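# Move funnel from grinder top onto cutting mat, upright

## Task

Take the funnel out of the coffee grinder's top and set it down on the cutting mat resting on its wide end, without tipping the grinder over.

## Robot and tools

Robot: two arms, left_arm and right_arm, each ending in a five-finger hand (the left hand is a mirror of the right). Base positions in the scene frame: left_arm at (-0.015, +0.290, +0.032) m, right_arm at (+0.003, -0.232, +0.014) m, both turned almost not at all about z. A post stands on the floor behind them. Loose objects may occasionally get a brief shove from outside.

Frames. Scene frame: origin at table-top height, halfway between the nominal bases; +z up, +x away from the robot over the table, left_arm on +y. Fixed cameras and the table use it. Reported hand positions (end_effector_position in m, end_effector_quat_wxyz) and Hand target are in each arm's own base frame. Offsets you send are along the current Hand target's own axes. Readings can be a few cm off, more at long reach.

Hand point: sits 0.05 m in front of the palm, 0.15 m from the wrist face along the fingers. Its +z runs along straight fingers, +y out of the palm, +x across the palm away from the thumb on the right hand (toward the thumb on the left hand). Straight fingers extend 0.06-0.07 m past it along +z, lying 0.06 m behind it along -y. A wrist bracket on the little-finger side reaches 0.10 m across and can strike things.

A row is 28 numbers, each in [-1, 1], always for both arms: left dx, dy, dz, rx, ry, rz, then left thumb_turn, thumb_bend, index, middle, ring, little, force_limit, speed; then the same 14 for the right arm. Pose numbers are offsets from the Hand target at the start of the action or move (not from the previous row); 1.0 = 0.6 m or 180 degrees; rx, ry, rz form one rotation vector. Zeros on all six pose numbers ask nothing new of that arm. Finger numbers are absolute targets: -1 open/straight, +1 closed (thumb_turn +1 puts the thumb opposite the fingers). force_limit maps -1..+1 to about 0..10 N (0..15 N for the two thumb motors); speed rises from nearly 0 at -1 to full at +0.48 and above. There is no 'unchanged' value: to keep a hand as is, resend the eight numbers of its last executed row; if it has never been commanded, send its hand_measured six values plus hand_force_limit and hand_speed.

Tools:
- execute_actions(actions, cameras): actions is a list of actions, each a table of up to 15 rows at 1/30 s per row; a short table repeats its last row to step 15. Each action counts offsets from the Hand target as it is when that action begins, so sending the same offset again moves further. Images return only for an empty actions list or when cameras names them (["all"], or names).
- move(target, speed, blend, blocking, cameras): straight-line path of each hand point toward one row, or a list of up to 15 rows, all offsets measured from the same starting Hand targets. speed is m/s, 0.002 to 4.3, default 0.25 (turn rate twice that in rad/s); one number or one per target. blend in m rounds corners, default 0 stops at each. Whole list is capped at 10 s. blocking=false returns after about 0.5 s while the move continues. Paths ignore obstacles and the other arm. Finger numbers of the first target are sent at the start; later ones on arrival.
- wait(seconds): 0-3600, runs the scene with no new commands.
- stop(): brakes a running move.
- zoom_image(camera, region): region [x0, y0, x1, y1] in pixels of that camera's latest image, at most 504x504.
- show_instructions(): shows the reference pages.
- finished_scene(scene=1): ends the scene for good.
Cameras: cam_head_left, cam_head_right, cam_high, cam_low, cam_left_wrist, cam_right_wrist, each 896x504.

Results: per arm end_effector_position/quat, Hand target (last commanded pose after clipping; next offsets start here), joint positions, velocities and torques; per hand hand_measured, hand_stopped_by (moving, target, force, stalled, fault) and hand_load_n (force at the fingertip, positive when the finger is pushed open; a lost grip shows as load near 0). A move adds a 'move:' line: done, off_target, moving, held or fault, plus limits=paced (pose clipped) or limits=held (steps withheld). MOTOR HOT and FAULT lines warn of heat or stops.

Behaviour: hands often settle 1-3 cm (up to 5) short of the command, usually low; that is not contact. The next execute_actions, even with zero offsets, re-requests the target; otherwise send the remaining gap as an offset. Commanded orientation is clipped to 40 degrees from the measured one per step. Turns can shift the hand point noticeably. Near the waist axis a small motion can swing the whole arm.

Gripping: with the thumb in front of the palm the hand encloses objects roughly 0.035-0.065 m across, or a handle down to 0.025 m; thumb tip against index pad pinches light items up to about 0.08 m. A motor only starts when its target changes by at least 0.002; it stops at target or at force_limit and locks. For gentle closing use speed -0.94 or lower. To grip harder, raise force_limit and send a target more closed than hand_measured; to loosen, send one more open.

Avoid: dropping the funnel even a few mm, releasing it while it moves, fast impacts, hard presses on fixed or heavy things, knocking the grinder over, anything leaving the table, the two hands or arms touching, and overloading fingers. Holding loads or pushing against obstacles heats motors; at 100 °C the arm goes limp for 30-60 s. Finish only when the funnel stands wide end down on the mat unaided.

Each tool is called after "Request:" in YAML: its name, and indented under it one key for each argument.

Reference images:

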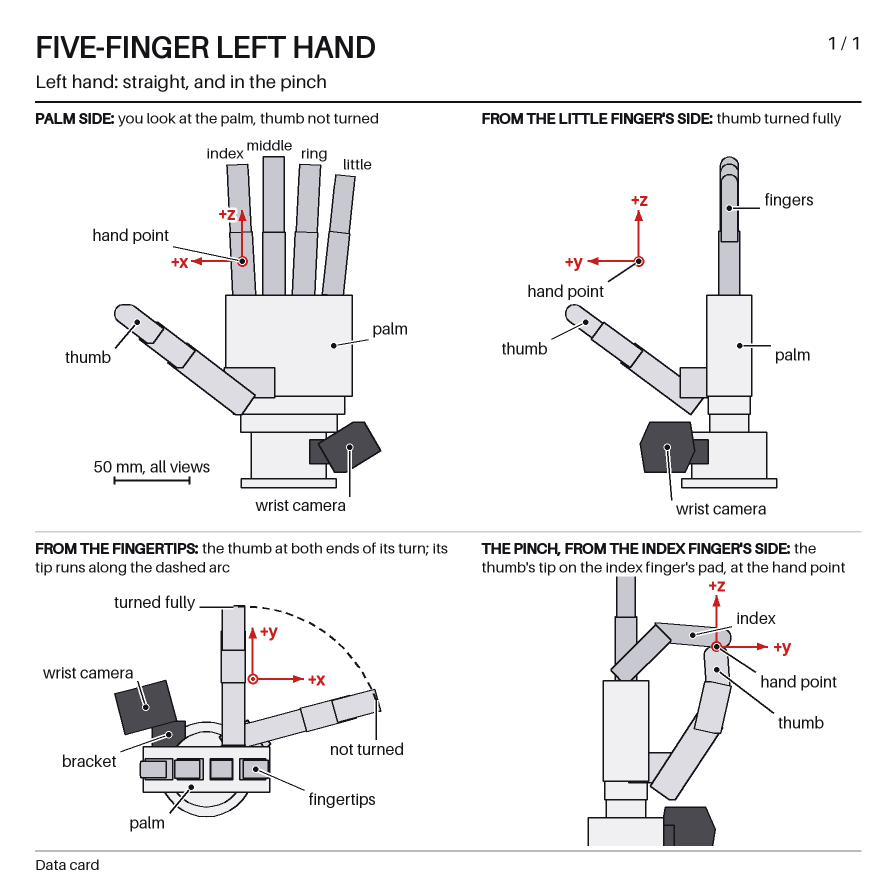

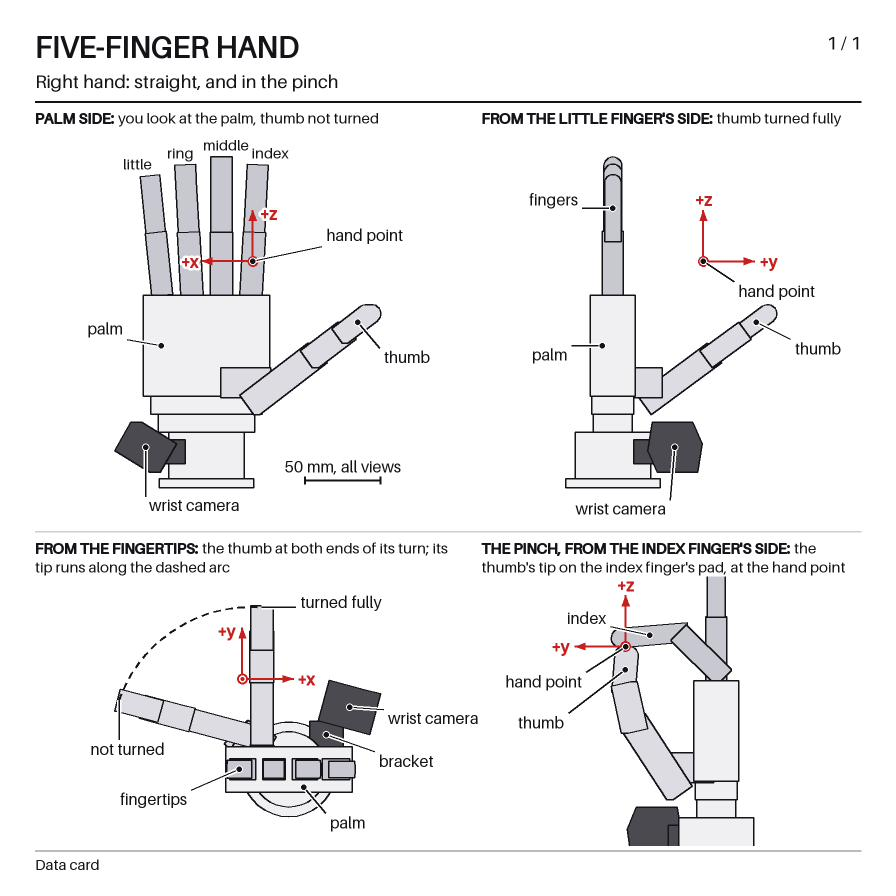

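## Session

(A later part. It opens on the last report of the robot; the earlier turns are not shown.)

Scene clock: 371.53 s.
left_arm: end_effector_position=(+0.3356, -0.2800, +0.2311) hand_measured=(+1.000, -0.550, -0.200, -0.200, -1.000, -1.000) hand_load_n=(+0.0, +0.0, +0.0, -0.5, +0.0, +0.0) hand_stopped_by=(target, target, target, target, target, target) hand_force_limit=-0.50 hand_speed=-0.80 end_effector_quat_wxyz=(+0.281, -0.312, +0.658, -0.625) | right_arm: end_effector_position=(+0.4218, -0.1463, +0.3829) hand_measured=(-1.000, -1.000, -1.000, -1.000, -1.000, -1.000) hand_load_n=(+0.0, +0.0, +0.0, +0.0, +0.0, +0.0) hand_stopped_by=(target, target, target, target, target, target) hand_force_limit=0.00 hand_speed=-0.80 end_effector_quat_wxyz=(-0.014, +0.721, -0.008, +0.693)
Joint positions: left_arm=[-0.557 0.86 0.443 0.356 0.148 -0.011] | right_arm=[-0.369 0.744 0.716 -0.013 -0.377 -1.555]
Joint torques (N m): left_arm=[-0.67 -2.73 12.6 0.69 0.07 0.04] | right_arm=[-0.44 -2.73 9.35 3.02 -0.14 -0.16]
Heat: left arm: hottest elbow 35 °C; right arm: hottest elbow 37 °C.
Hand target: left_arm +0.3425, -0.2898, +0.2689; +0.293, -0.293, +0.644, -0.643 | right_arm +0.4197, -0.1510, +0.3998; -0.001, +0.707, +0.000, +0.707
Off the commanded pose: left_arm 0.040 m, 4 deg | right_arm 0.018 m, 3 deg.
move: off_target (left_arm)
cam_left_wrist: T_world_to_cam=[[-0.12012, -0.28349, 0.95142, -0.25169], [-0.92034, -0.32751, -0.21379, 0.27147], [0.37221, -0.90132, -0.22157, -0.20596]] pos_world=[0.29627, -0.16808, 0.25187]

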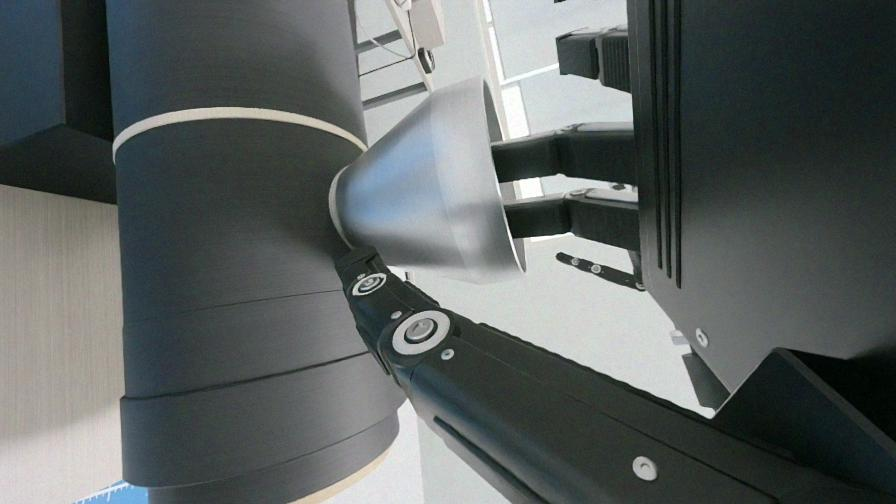

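Request:
move:
  target: [0.0,-0.013,0.008,0,0,0,1,-0.55,-0.2,-0.2,-1,-1,-0.5,-0.8, 0,0,0,0,0,0,-1,-1,-1,-1,-1,-1,0,-0.8]
  speed: 0.08
  cameras: ["cam_left_wrist"]

Scene clock: 384.90 s.
left_arm: end_effector_position=(+0.3395, -0.2819, +0.2415) hand_measured=(+1.000, -0.550, -0.200, -0.200, -1.000, -1.000) hand_load_n=(+0.0, +0.0, +0.0, +0.0, +0.0, +0.0) hand_stopped_by=(target, target, target, target, target, target) hand_force_limit=-0.50 hand_speed=-0.80 end_effector_quat_wxyz=(+0.283, -0.312, +0.656, -0.627) | right_arm: end_effector_position=(+0.4218, -0.1463, +0.3829) hand_measured=(-1.000, -1.000, -1.000, -1.000, -1.000, -1.000) hand_load_n=(+0.0, -0.5, +0.0, +0.0, +0.0, +0.0) hand_stopped_by=(target, target, target, target, target, target) hand_force_limit=0.00 hand_speed=-0.80 end_effector_quat_wxyz=(-0.014, +0.721, -0.008, +0.693)
Joint positions: left_arm=[-0.557 0.86 0.467 0.339 0.146 -0.011] | right_arm=[-0.369 0.744 0.716 -0.013 -0.377 -1.555]
Joint torques (N m): left_arm=[-0.79 -2.32 12.74 0.66 0.06 0.03] | right_arm=[-0.44 -2.49 9.33 3.02 -0.13 -0.16]
Heat: left arm: hottest elbow 37 °C; right arm: hottest elbow 37 °C.
Hand target: left_arm +0.3461, -0.2930, +0.2767; +0.293, -0.293, +0.644, -0.643 | right_arm +0.4197, -0.1510, +0.3998; -0.001, +0.707, +0.000, +0.707
Off the commanded pose: left_arm 0.038 m, 3 deg | right_arm 0.018 m, 3 deg.
move: off_target (left_arm)
cam_left_wrist: T_world_to_cam=[[-0.12517, -0.28032, 0.95171, -0.25913], [-0.9183, -0.33039, -0.21809, 0.27626], [0.37557, -0.90126, -0.21606, -0.20928]] pos_world=[0.29985, -0.16998, 0.26165]

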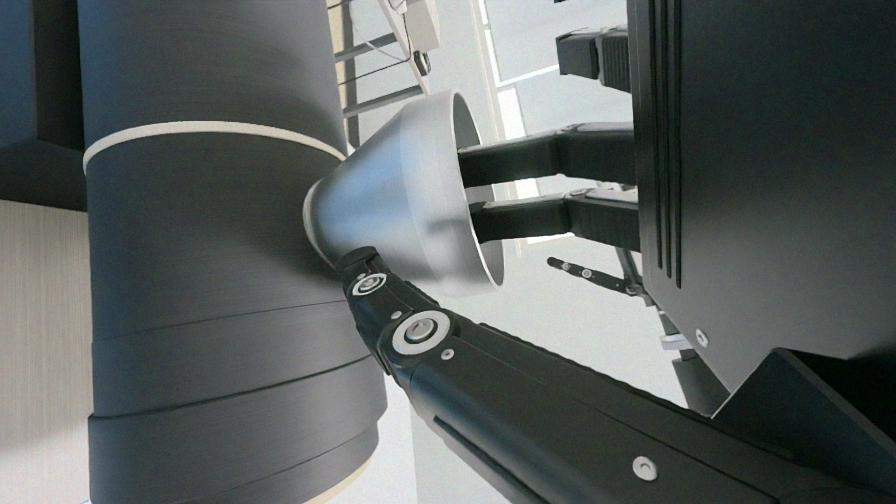

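Request:
move:
  target: [0.0,0,0,0,0,0,1,0.0,-0.1,-0.1,-1,-1,-0.6,-0.92, 0,0,0,0,0,0,-1,-1,-1,-1,-1,-1,0,-0.8]
  speed: 0.08
  cameras: ["cam_left_wrist"]

Request:
zoom_image:
  camera: "cam_left_wrist"
  region: [270, 50, 550, 330]

Scene clock: 395.63 s.
left_arm: end_effector_position=(+0.3395, -0.2819, +0.2415) hand_measured=(+1.000, +0.000, -0.100, -0.100, -1.000, -1.000) hand_load_n=(+0.0, +0.0, +0.0, +0.0, +0.0, +0.0) hand_stopped_by=(target, target, target, target, target, target) hand_force_limit=-0.60 hand_speed=-0.92 end_effector_quat_wxyz=(+0.283, -0.312, +0.656, -0.627) | right_arm: end_effector_position=(+0.4218, -0.1463, +0.3829) hand_measured=(-1.000, -1.000, -1.000, -1.000, -1.000, -1.000) hand_load_n=(+0.0, +0.0, +0.0, +0.0, +0.0, +0.0) hand_stopped_by=(target, target, target, target, target, target) hand_force_limit=0.00 hand_speed=-0.80 end_effector_quat_wxyz=(-0.014, +0.721, -0.008, +0.693)
Joint positions: left_arm=[-0.557 0.86 0.467 0.339 0.146 -0.011] | right_arm=[-0.369 0.744 0.716 -0.013 -0.377 -1.555]
Joint torques (N m): left_arm=[-0.62 -2.32 12.74 0.66 0.06 0.05] | right_arm=[-0.44 -2.67 9.39 3.03 -0.14 -0.15]
Heat: left arm: hottest elbow 37 °C; right arm: hottest elbow 37 °C.
Hand target: left_arm +0.3461, -0.2930, +0.2767; +0.293, -0.293, +0.644, -0.643 | right_arm +0.4197, -0.1510, +0.3998; -0.001, +0.707, +0.000, +0.707
Off the commanded pose: left_arm 0.037 m, 3 deg | right_arm 0.018 m, 3 deg.
move: done
cam_left_wrist: T_world_to_cam=[[-0.12517, -0.28032, 0.95171, -0.25913], [-0.9183, -0.33039, -0.21809, 0.27626], [0.37557, -0.90126, -0.21606, -0.20928]] pos_world=[0.29985, -0.16998, 0.26165]

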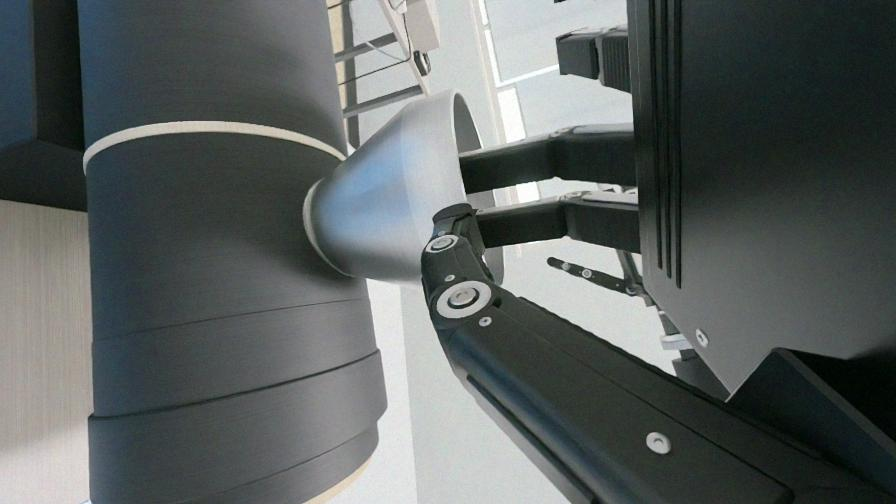

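Scaled by 1.800.

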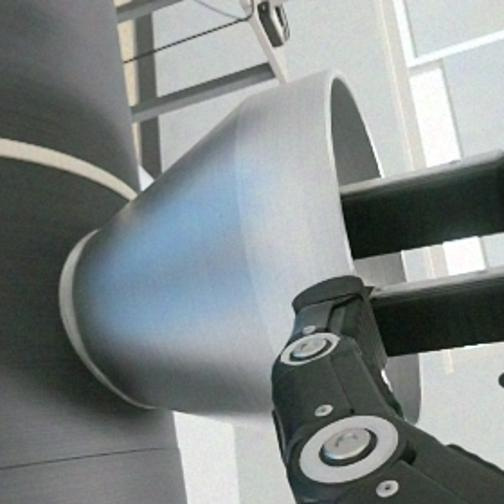

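Request:
move:
  target: [0.0,0,0,0,0,0,1,0.05,0.5,0.5,-1,-1,-0.5,-0.92, 0,0,0,0,0,0,-1,-1,-1,-1,-1,-1,0,-0.8]
  speed: 0.08
  cameras: ["cam_left_wrist"]

Request:
zoom_image:
  camera: "cam_left_wrist"
  region: [270, 50, 550, 330]

Scene clock: 399.73 s.
left_arm: end_effector_position=(+0.3378, -0.2846, +0.2424) hand_measured=(+1.000, +0.050, +0.116, +0.108, -1.000, -1.000) hand_load_n=(+0.5, +0.5, +3.0, +3.0, +0.0, +0.0) hand_stopped_by=(target, target, force, force, target, target) hand_force_limit=-0.50 hand_speed=-0.92 end_effector_quat_wxyz=(+0.281, -0.309, +0.656, -0.628) | right_arm: end_effector_position=(+0.4218, -0.1463, +0.3829) hand_measured=(-1.000, -1.000, -1.000, -1.000, -1.000, -1.000) hand_load_n=(+0.0, +0.0, +0.0, +0.0, +0.0, +0.0) hand_stopped_by=(target, target, target, target, target, target) hand_force_limit=0.00 hand_speed=-0.80 end_effector_quat_wxyz=(-0.014, +0.721, -0.008, +0.693)
Joint positions: left_arm=[-0.565 0.86 0.469 0.339 0.145 -0.011] | right_arm=[-0.369 0.744 0.716 -0.013 -0.377 -1.555]
Joint torques (N m): left_arm=[-0.73 -2.2 12.71 0.68 0.11 0.05] | right_arm=[-0.56 -2.67 9.37 3.03 -0.15 -0.15]
Heat: left arm: hottest elbow 37 °C; right arm: hottest elbow 37 °C.
Hand target: left_arm +0.3461, -0.2930, +0.2767; +0.293, -0.293, +0.644, -0.643 | right_arm +0.4197, -0.1510, +0.3998; -0.001, +0.707, +0.000, +0.707
Off the commanded pose: left_arm 0.036 m, 3 deg | right_arm 0.018 m, 3 deg.
move: done
cam_left_wrist: T_world_to_cam=[[-0.12835, -0.27879, 0.95174, -0.25948], [-0.92027, -0.32419, -0.21908, 0.27658], [0.36962, -0.90398, -0.21495, -0.20985]] pos_world=[0.29879, -0.17238, 0.26244]

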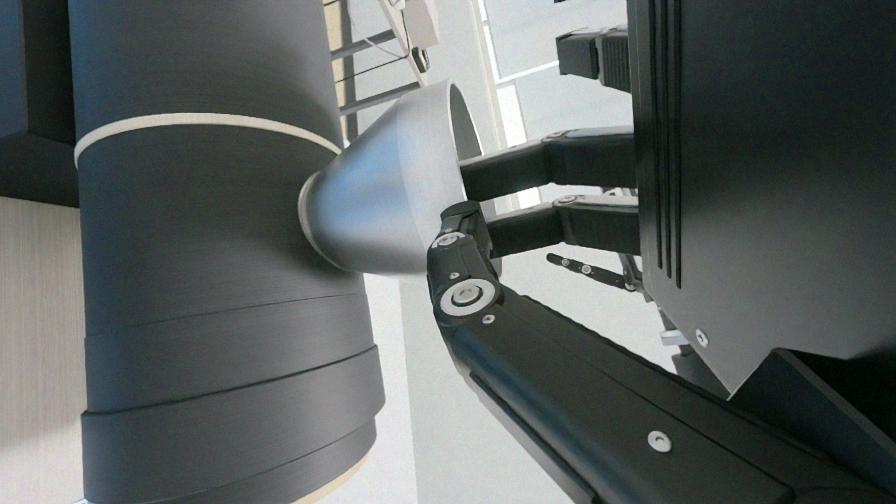

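Scaled by 1.800.

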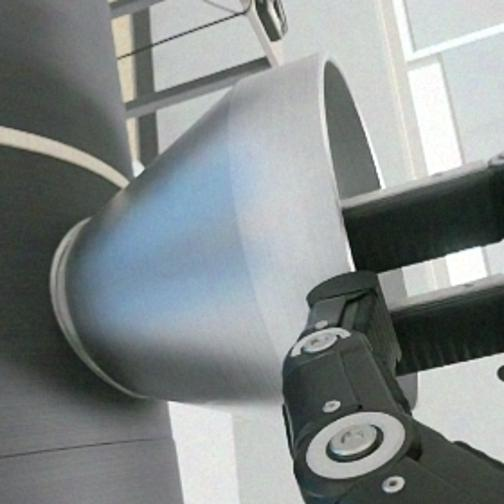

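Request:
move:
  target: [0.0,0,0,0,0,0,1,0.1,0.7,0.7,-1,-1,0.1,-0.9, 0,0,0,0,0,0,-1,-1,-1,-1,-1,-1,0,-0.8]
  speed: 0.08
  cameras: ["cam_left_wrist"]

Request:
zoom_image:
  camera: "cam_left_wrist"
  region: [270, 50, 550, 330]

Scene clock: 404.30 s.
left_arm: end_effector_position=(+0.3373, -0.2851, +0.2424) hand_measured=(+1.000, +0.092, +0.132, +0.124, -1.000, -1.000) hand_load_n=(+0.5, +8.0, +7.5, +7.0, +0.0, +0.0) hand_stopped_by=(target, force, force, force, target, target) hand_force_limit=0.10 hand_speed=-0.90 end_effector_quat_wxyz=(+0.281, -0.308, +0.657, -0.628) | right_arm: end_effector_position=(+0.4218, -0.1463, +0.3829) hand_measured=(-1.000, -1.000, -1.000, -1.000, -1.000, -1.000) hand_load_n=(+0.0, +0.0, +0.0, +0.0, +0.0, +0.0) hand_stopped_by=(target, target, target, target, target, target) hand_force_limit=0.00 hand_speed=-0.80 end_effector_quat_wxyz=(-0.014, +0.721, -0.008, +0.693)
Joint positions: left_arm=[-0.566 0.86 0.469 0.339 0.145 -0.011] | right_arm=[-0.369 0.744 0.716 -0.013 -0.377 -1.555]
Joint torques (N m): left_arm=[-0.67 -2.2 12.7 0.68 0.08 0.05] | right_arm=[-0.5 -2.61 9.35 3.04 -0.14 -0.16]
Heat: left arm: hottest elbow 37 °C; right arm: hottest elbow 37 °C.
Hand target: left_arm +0.3461, -0.2930, +0.2767; +0.293, -0.293, +0.644, -0.643 | right_arm +0.4197, -0.1510, +0.3998; -0.001, +0.707, +0.000, +0.707
Off the commanded pose: left_arm 0.036 m, 3 deg | right_arm 0.018 m, 3 deg.
move: done
cam_left_wrist: T_world_to_cam=[[-0.12878, -0.27858, 0.95174, -0.25948], [-0.92078, -0.32276, -0.21907, 0.27664], [0.36822, -0.90455, -0.21494, -0.20991]] pos_world=[0.2986, -0.17288, 0.26244]

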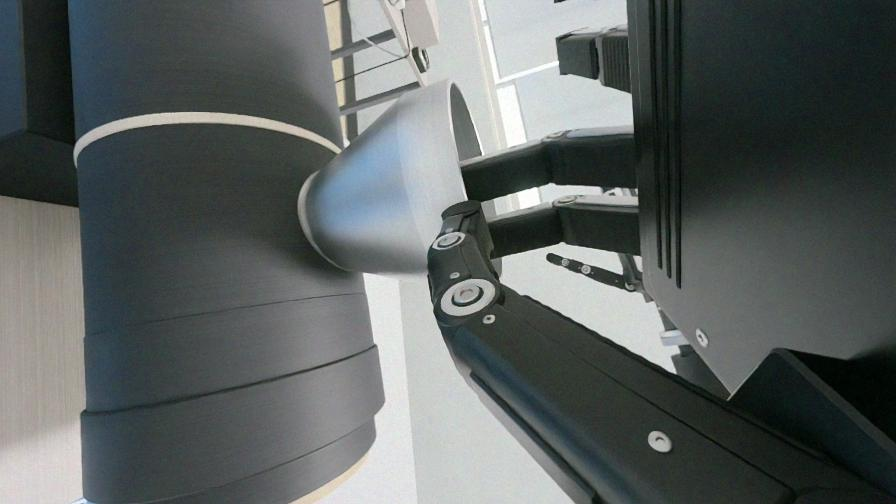

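Scaled by 1.800.

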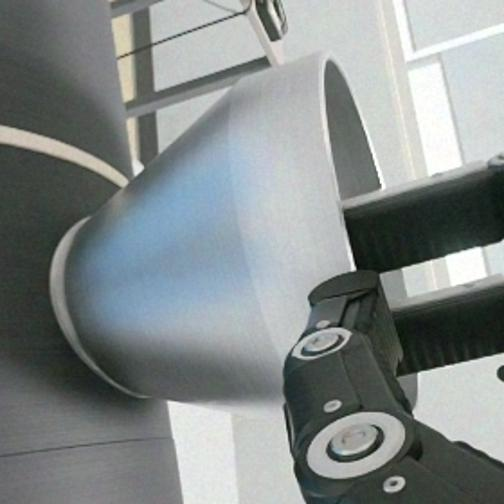

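Request:
move:
  target: [0.0,-0.05,0,0,0,0,1,0.1,0.7,0.7,-1,-1,0.1,-0.9, 0,0,0,0,0,0,-1,-1,-1,-1,-1,-1,0,-0.8]
  speed: 0.06
  cameras: ["cam_left_wrist","cam_low"]

Request:
zoom_image:
  camera: "cam_left_wrist"
  region: [270, 50, 550, 330]

Request:
zoom_image:
  camera: "cam_low"
  region: [240, 60, 420, 270]

Scene clock: 411.17 s.
left_arm: end_effector_position=(+0.3385, -0.2859, +0.2552) hand_measured=(+1.000, +0.092, +0.132, +0.124, -1.000, -1.000) hand_load_n=(+0.5, +8.0, +7.5, +7.5, +0.0, +0.0) hand_stopped_by=(target, force, force, force, target, target) hand_force_limit=0.10 hand_speed=-0.90 end_effector_quat_wxyz=(+0.274, -0.315, +0.666, -0.618) | right_arm: end_effector_position=(+0.4218, -0.1463, +0.3829) hand_measured=(-1.000, -1.000, -1.000, -1.000, -1.000, -1.000) hand_load_n=(+0.0, +0.0, +0.0, +0.0, +0.0, +0.0) hand_stopped_by=(target, target, target, target, target, target) hand_force_limit=0.00 hand_speed=-0.80 end_effector_quat_wxyz=(-0.014, +0.721, -0.008, +0.693)
Joint positions: left_arm=[-0.566 0.845 0.522 0.235 0.145 -0.011] | right_arm=[-0.369 0.744 0.716 -0.013 -0.377 -1.555]
Joint torques (N m): left_arm=[-0.73 -3.66 13.65 0.81 0.09 0.05] | right_arm=[-0.5 -2.67 9.36 3.03 -0.13 -0.17]
Heat: left arm: hottest elbow 37 °C; right arm: hottest elbow 37 °C.
Hand target: left_arm +0.3461, -0.2930, +0.3067; +0.293, -0.293, +0.644, -0.643 | right_arm +0.4197, -0.1510, +0.3998; -0.001, +0.707, +0.000, +0.707
Off the commanded pose: left_arm 0.053 m, 5 deg | right_arm 0.018 m, 3 deg.
move: off_target (left_arm)
cam_left_wrist: T_world_to_cam=[[-0.10092, -0.29623, 0.94977, -0.28559], [-0.92689, -0.3189, -0.19795, 0.27808], [0.36152, -0.90031, -0.24238, -0.1978]] pos_world=[0.30044, -0.174, 0.27835]
Images, in order (width x height): cam_low 896x504, cam_left_wrist 896x504.

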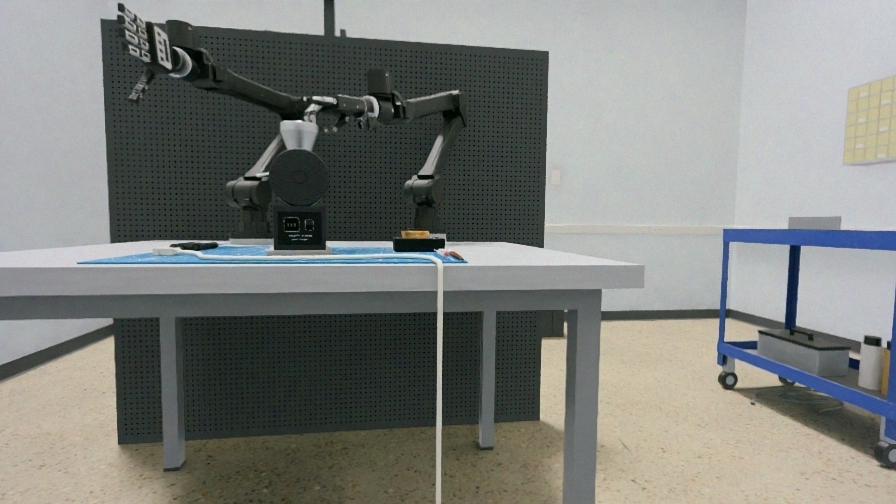

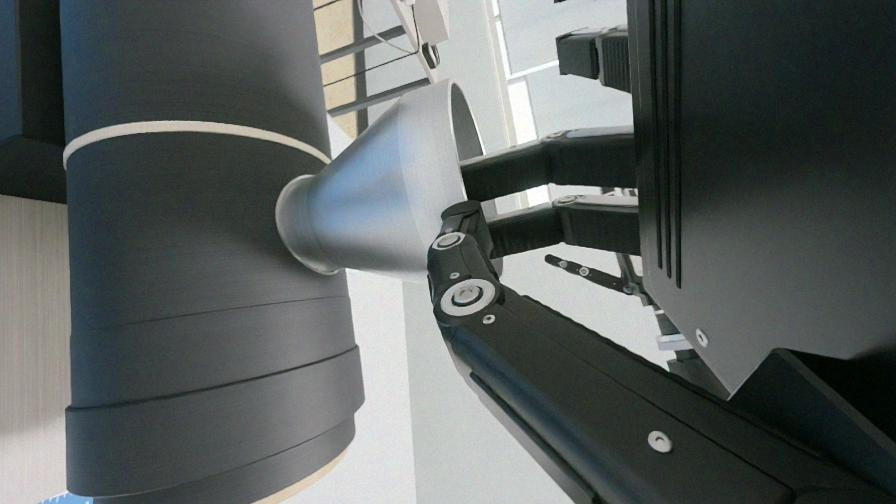

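Scaled by 1.800.

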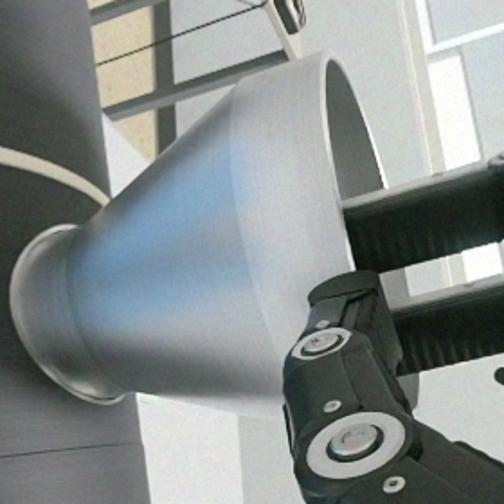

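Scaled by 2.400.

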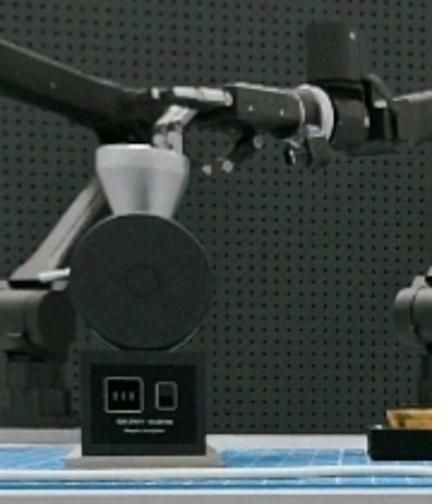

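Request:
move:
  target: [0.0,-0.12,0,0,0,0,1,0.1,0.7,0.7,-1,-1,0.1,-0.9, 0,0,0,0,0,0,-1,-1,-1,-1,-1,-1,0,-0.8]
  speed: 0.06
  cameras: ["cam_left_wrist","cam_low"]

Request:
zoom_image:
  camera: "cam_low"
  region: [240, 60, 420, 270]

Scene clock: 417.07 s.
left_arm: end_effector_position=(+0.3441, -0.2867, +0.3273) hand_measured=(+1.000, +0.092, +0.132, +0.124, -1.000, -1.000) hand_load_n=(+0.0, +1.5, +6.0, +6.0, +0.0, +0.0) hand_stopped_by=(target, force, force, force, target, target) hand_force_limit=0.10 hand_speed=-0.90 end_effector_quat_wxyz=(+0.277, -0.316, +0.664, -0.618) | right_arm: end_effector_position=(+0.4218, -0.1463, +0.3829) hand_measured=(-1.000, -1.000, -1.000, -1.000, -1.000, -1.000) hand_load_n=(+0.0, +0.0, +0.0, +0.0, +0.0, +0.0) hand_stopped_by=(target, target, target, target, target, target) hand_force_limit=0.00 hand_speed=-0.80 end_effector_quat_wxyz=(-0.014, +0.721, -0.008, +0.693)
Joint positions: left_arm=[-0.562 0.805 0.696 0.026 0.144 -0.01] | right_arm=[-0.369 0.744 0.716 -0.013 -0.377 -1.555]
Joint torques (N m): left_arm=[-0.67 -2.96 14.17 0.87 0.12 0.03] | right_arm=[-0.44 -2.67 9.37 3.02 -0.13 -0.15]
Motor temperatures (°C): left_arm=[24 30 38 23 24 26] | right_arm=[30 25 37 28 25 27]
Heat: left arm: hottest elbow 38 °C; right arm: hottest elbow 37 °C.
Hand target: left_arm +0.3462, -0.2930, +0.3786; +0.293, -0.293, +0.644, -0.643 | right_arm +0.4197, -0.1510, +0.3998; -0.001, +0.707, +0.000, +0.707
Off the commanded pose: left_arm 0.052 m, 5 deg | right_arm 0.018 m, 3 deg.
move: off_target (left_arm)
cam_left_wrist: T_world_to_cam=[[-0.10325, -0.29528, 0.94981, -0.35286], [-0.92437, -0.32411, -0.20124, 0.29585], [0.36727, -0.89875, -0.23949, -0.18558]] pos_world=[0.3052, -0.1751, 0.35024]
Images, in order (width x height): cam_low 896x504, cam_left_wrist 896x504.

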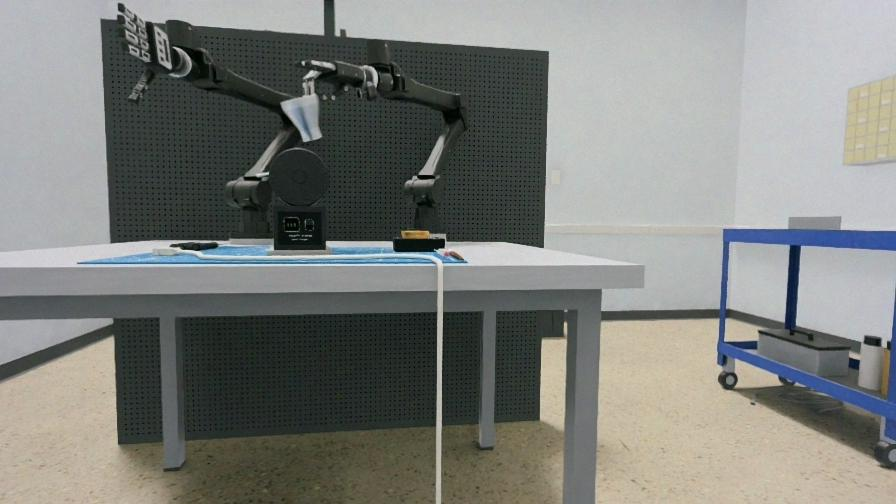

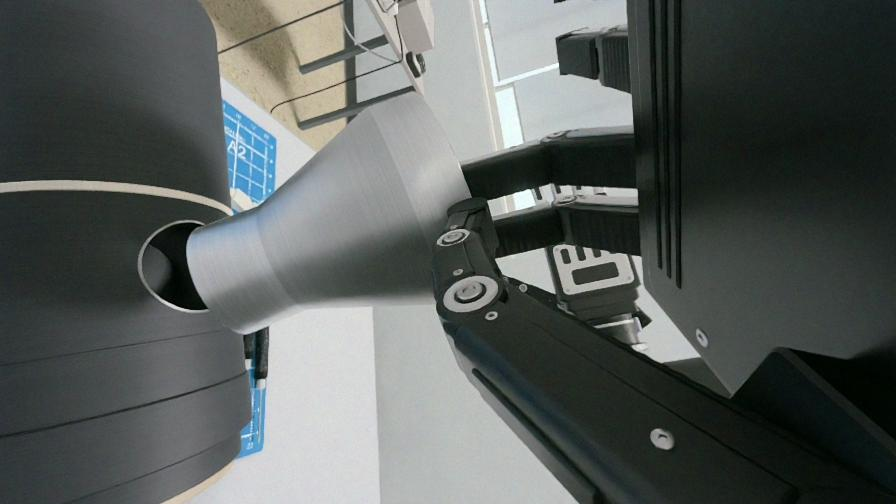

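Scaled by 2.400.

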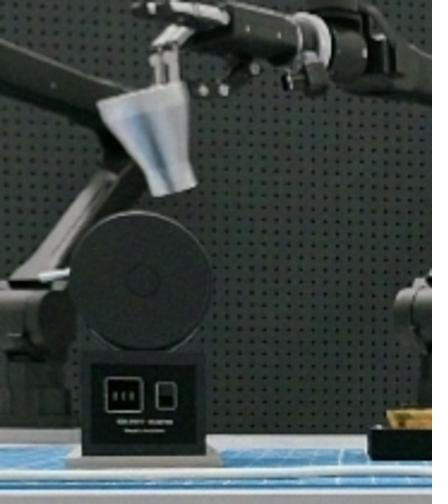

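Request:
zoom_image:
  camera: "cam_low"
  region: [280, 20, 480, 130]

Scaled by 2.520.

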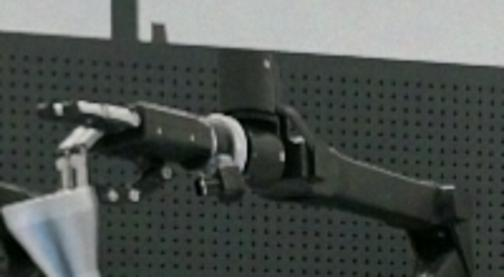

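Request:
move:
  target:
    - [0,-0.0667,0,0,0,0,1,0.1,0.7,0.7,-1,-1,0.1,-0.9, 0,0,0,0,0,0,-1,-1,-1,-1,-1,-1,0,-0.8]
    - [-0.3487,-0.04,0.0107,-0.4665,0.2126,0.2126,1,0.1,0.7,0.7,-1,-1,0.1,-0.9, 0,0,0,0,0,0,-1,-1,-1,-1,-1,-1,0,-0.8]
  speed: 0.15
  blend: 0.02
  cameras: ["all"]

Scene clock: 509.63 s.
left_arm: end_effector_position=(+0.4844, -0.1362, +0.3778) hand_measured=(+1.000, +0.092, +0.132, +0.124, -1.000, -1.000) hand_load_n=(+0.0, +6.0, +5.0, +5.0, +0.0, +0.0) hand_stopped_by=(target, force, force, force, target, target) hand_force_limit=0.10 hand_speed=-0.90 end_effector_quat_wxyz=(+0.137, -0.001, +0.990, -0.037) | right_arm: end_effector_position=(+0.4218, -0.1463, +0.3829) hand_measured=(-1.000, -1.000, -1.000, -1.000, -1.000, -1.000) hand_load_n=(+0.0, +0.0, +0.0, +0.0, +0.0, +0.0) hand_stopped_by=(target, target, target, target, target, target) hand_force_limit=0.00 hand_speed=-0.80 end_effector_quat_wxyz=(-0.014, +0.721, -0.008, +0.693)
Joint positions: left_arm=[-0.374 1.656 2.049 -1.681 -0.031 1.199] | right_arm=[-0.369 0.744 0.716 -0.013 -0.377 -1.555]
Joint torques (N m): left_arm=[-0.73 -10.99 11.7 -0.27 -0.04 0.09] | right_arm=[-0.44 -2.55 9.35 3.02 -0.14 -0.15]
Motor temperatures (°C): left_arm=[24 30 45 23 24 26] | right_arm=[30 24 37 28 25 27]
Heat: left arm: hottest elbow 45 °C; right arm: hottest elbow 37 °C.
Hand target: left_arm +0.4882, -0.1394, +0.4027; +0.000, +0.000, +1.000, +0.000 | right_arm +0.4197, -0.1510, +0.3998; -0.001, +0.707, +0.000, +0.707
Off the commanded pose: left_arm 0.025 m, 16 deg | right_arm 0.018 m, 3 deg.
joint sent to its limit (left arm) — joint 4 (wrist pitch), lower limit. The joint targets are off in position and orientation.
move: off_target (left_arm)
cam_left_wrist: T_world_to_cam=[[-0.30022, -0.95266, -0.04799, 0.04106], [-0.93567, 0.28433, 0.20899, 0.41783], [-0.18545, 0.10765, -0.97674, 0.59355]] pos_world=[0.51336, -0.14358, 0.49439]
cam_right_wrist: T_world_to_cam=[[0.04836, -0.97942, 0.19594, -0.23415], [-0.48845, -0.1943, -0.85068, 0.50971], [0.87125, -0.05457, -0.4878, -0.07843]] pos_world=[0.32863, -0.13457, 0.44122]

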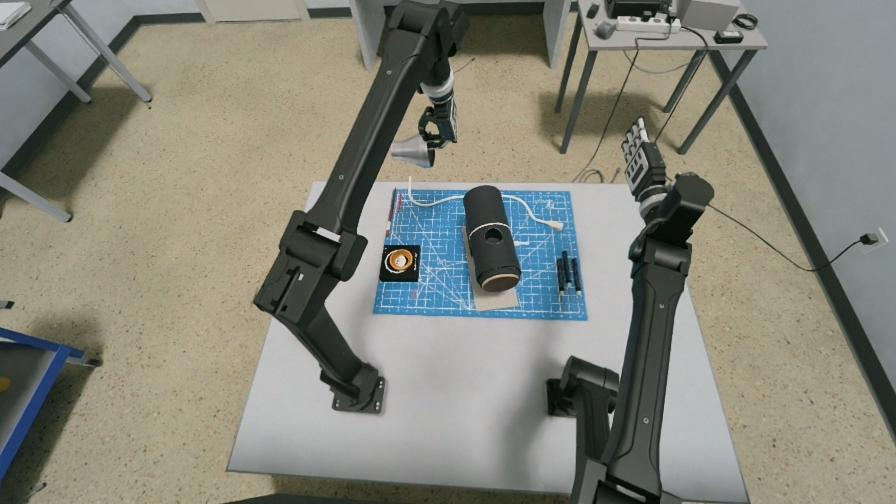

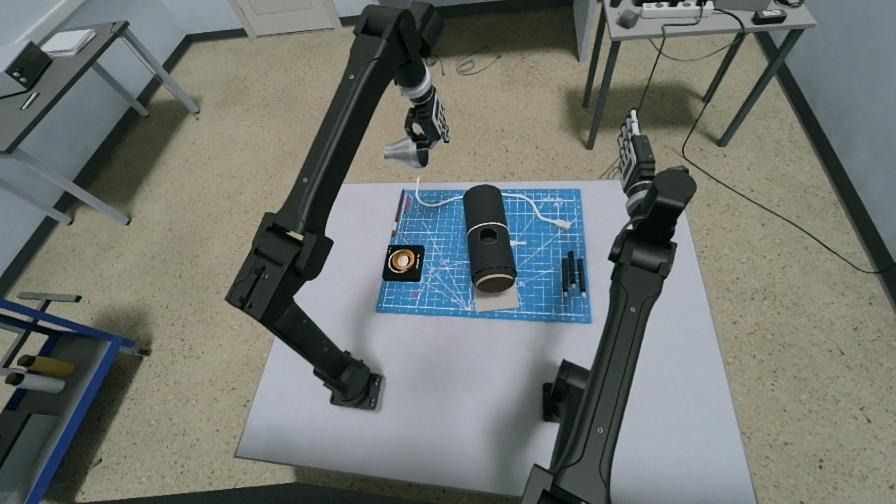

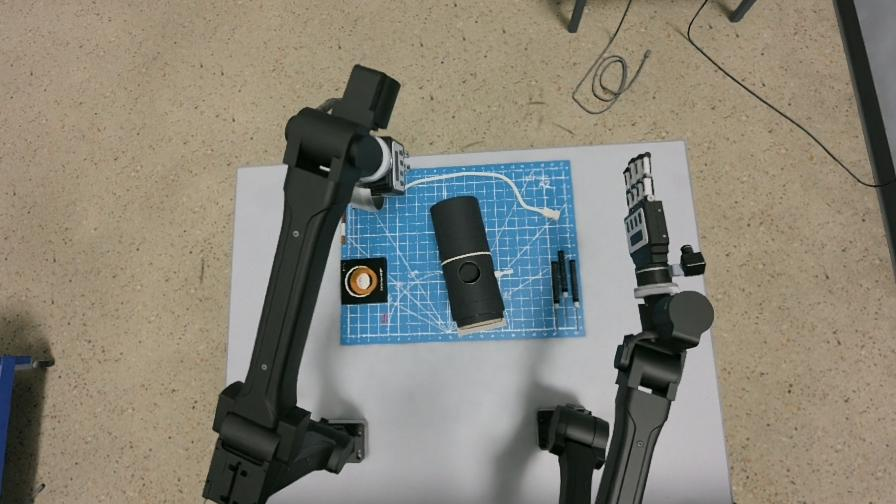

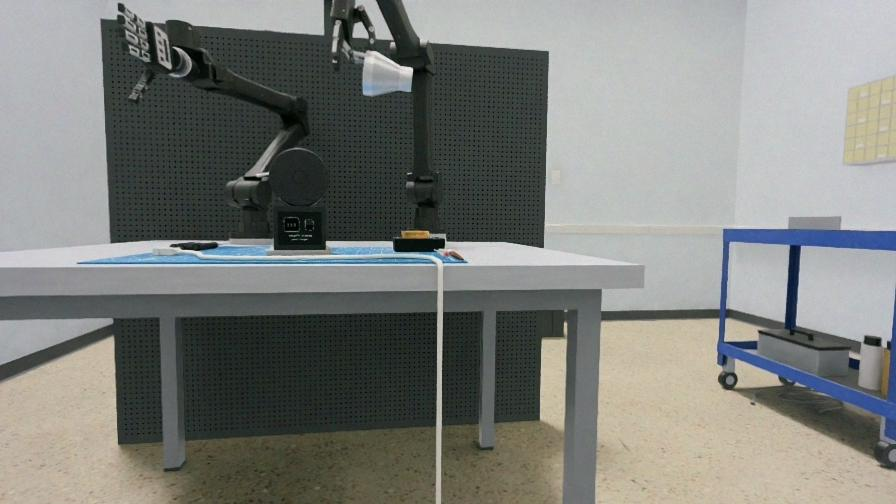

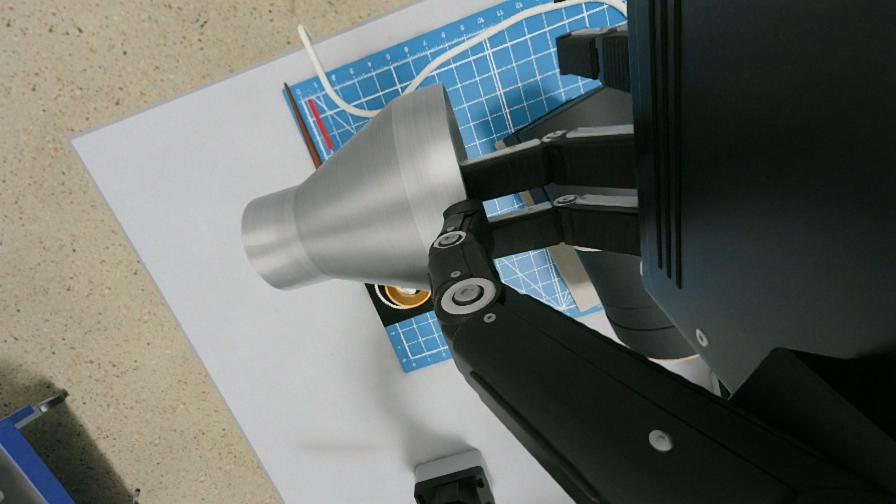

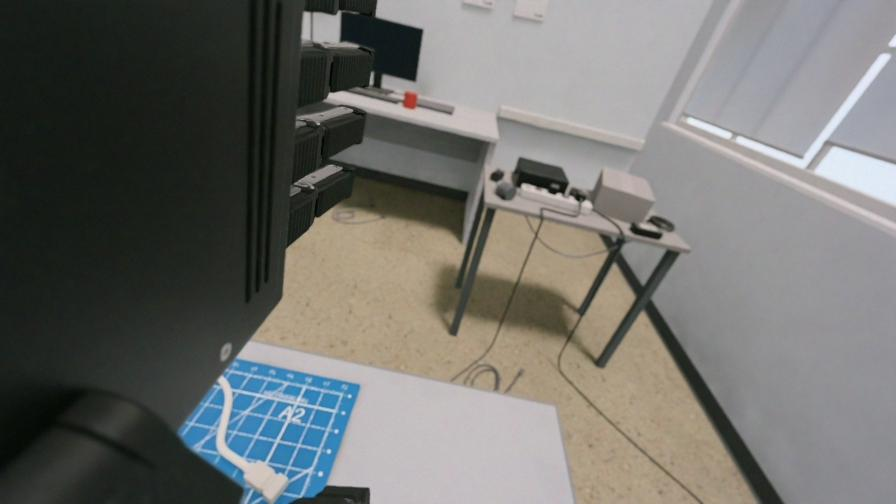

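Request:
move:
  target: [0,0,0.43,0,0,0,1,0.1,0.7,0.7,-1,-1,0.1,-0.9, 0,0,0,0,0,0,-1,-1,-1,-1,-1,-1,0,-0.8]
  speed: 0.12
  cameras: ["cam_high","cam_low","cam_head_left","cam_left_wrist"]

Request:
zoom_image:
  camera: "cam_low"
  region: [260, 120, 500, 280]

Request:
zoom_image:
  camera: "cam_high"
  region: [280, 100, 520, 320]

Scene clock: 521.87 s.
left_arm: end_effector_position=(+0.4795, -0.1403, +0.1345) hand_measured=(+1.000, +0.092, +0.132, +0.124, -1.000, -1.000) hand_load_n=(+0.0, +6.0, +5.5, +5.0, +0.0, +0.0) hand_stopped_by=(target, force, force, force, target, target) hand_force_limit=0.10 hand_speed=-0.90 end_effector_quat_wxyz=(-0.017, +0.002, +1.000, +0.008) | right_arm: end_effector_position=(+0.4218, -0.1463, +0.3829) hand_measured=(-1.000, -1.000, -1.000, -1.000, -1.000, -1.000) hand_load_n=(+0.0, +0.0, +0.0, +0.0, +0.0, +0.0) hand_stopped_by=(target, target, target, target, target, target) hand_force_limit=0.00 hand_speed=-0.80 end_effector_quat_wxyz=(-0.014, +0.721, -0.008, +0.693)
Joint positions: left_arm=[-0.374 1.83 1.622 -1.401 -0.002 1.2] | right_arm=[-0.369 0.744 0.716 -0.013 -0.377 -1.555]
Joint torques (N m): left_arm=[0.56 -13.8 8.64 -0.17 0.19 -0.02] | right_arm=[-0.32 -2.73 9.31 3.02 -0.14 -0.16]
Heat: left arm: hottest elbow 42 °C; right arm: hottest elbow 37 °C.
Hand target: left_arm +0.4882, -0.1392, +0.1447; +0.000, +0.000, +1.000, +0.000 | right_arm +0.4197, -0.1510, +0.3998; -0.001, +0.707, +0.000, +0.707
Off the commanded pose: left_arm 0.013 m, 2 deg | right_arm 0.018 m, 3 deg.
move: off_target (left_arm)
cam_left_wrist: T_world_to_cam=[[-0.31741, -0.94753, -0.038, 0.03152], [-0.8231, 0.25538, 0.50723, 0.36724], [-0.47091, 0.19228, -0.86097, 0.48866]] pos_world=[0.54239, -0.15788, 0.23564]
Images, in order (width x height): cam_head_left 896x504, cam_high 896x504, cam_low 896x504, cam_left_wrist 896x504.

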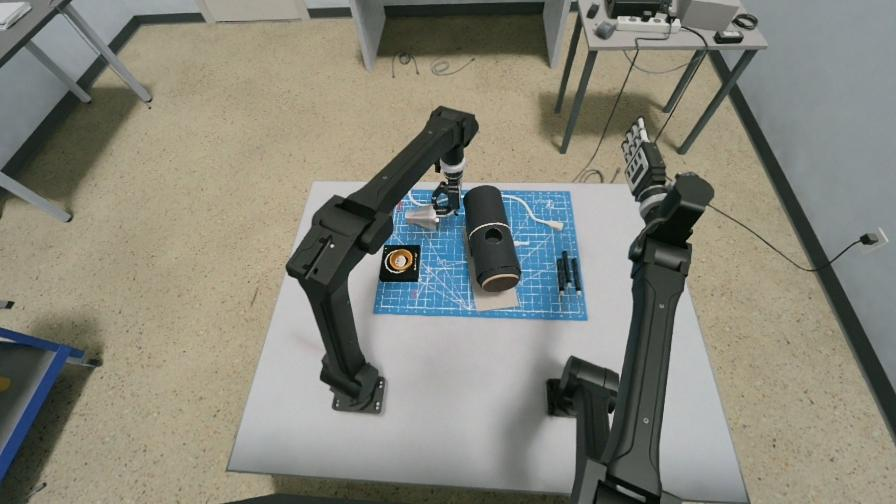

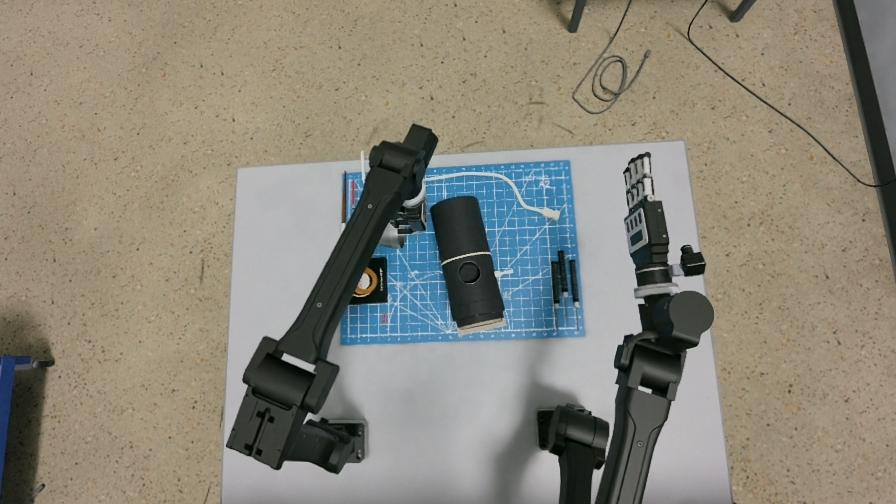

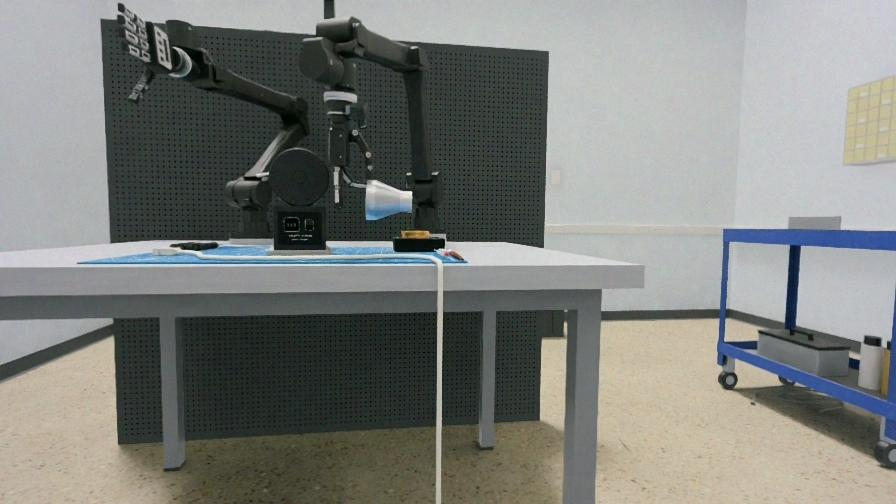

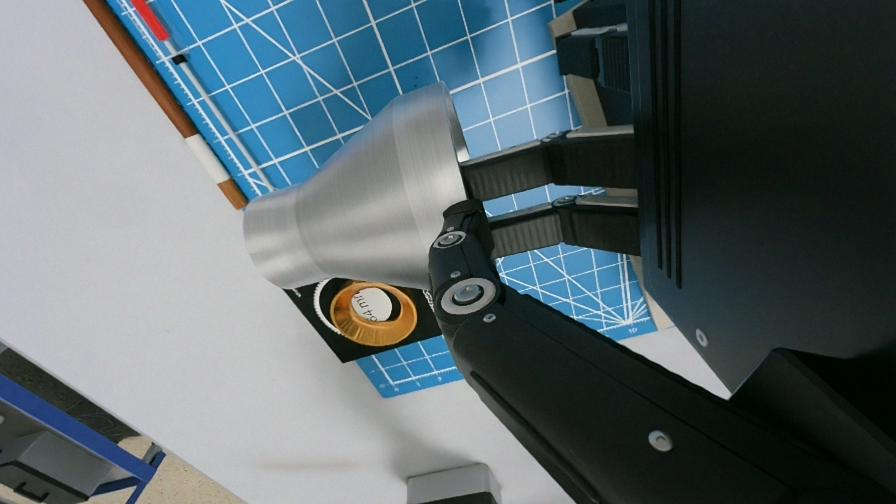

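Scaled by 2.100.

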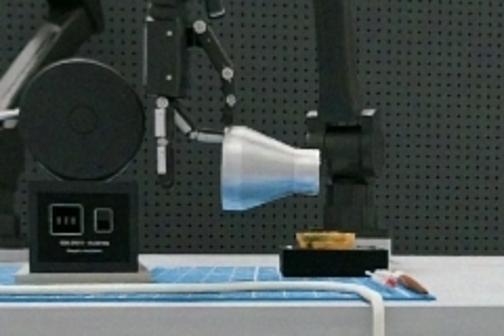

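Scaled by 2.100.

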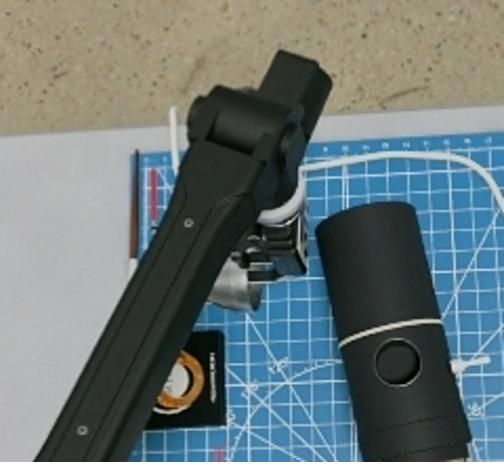

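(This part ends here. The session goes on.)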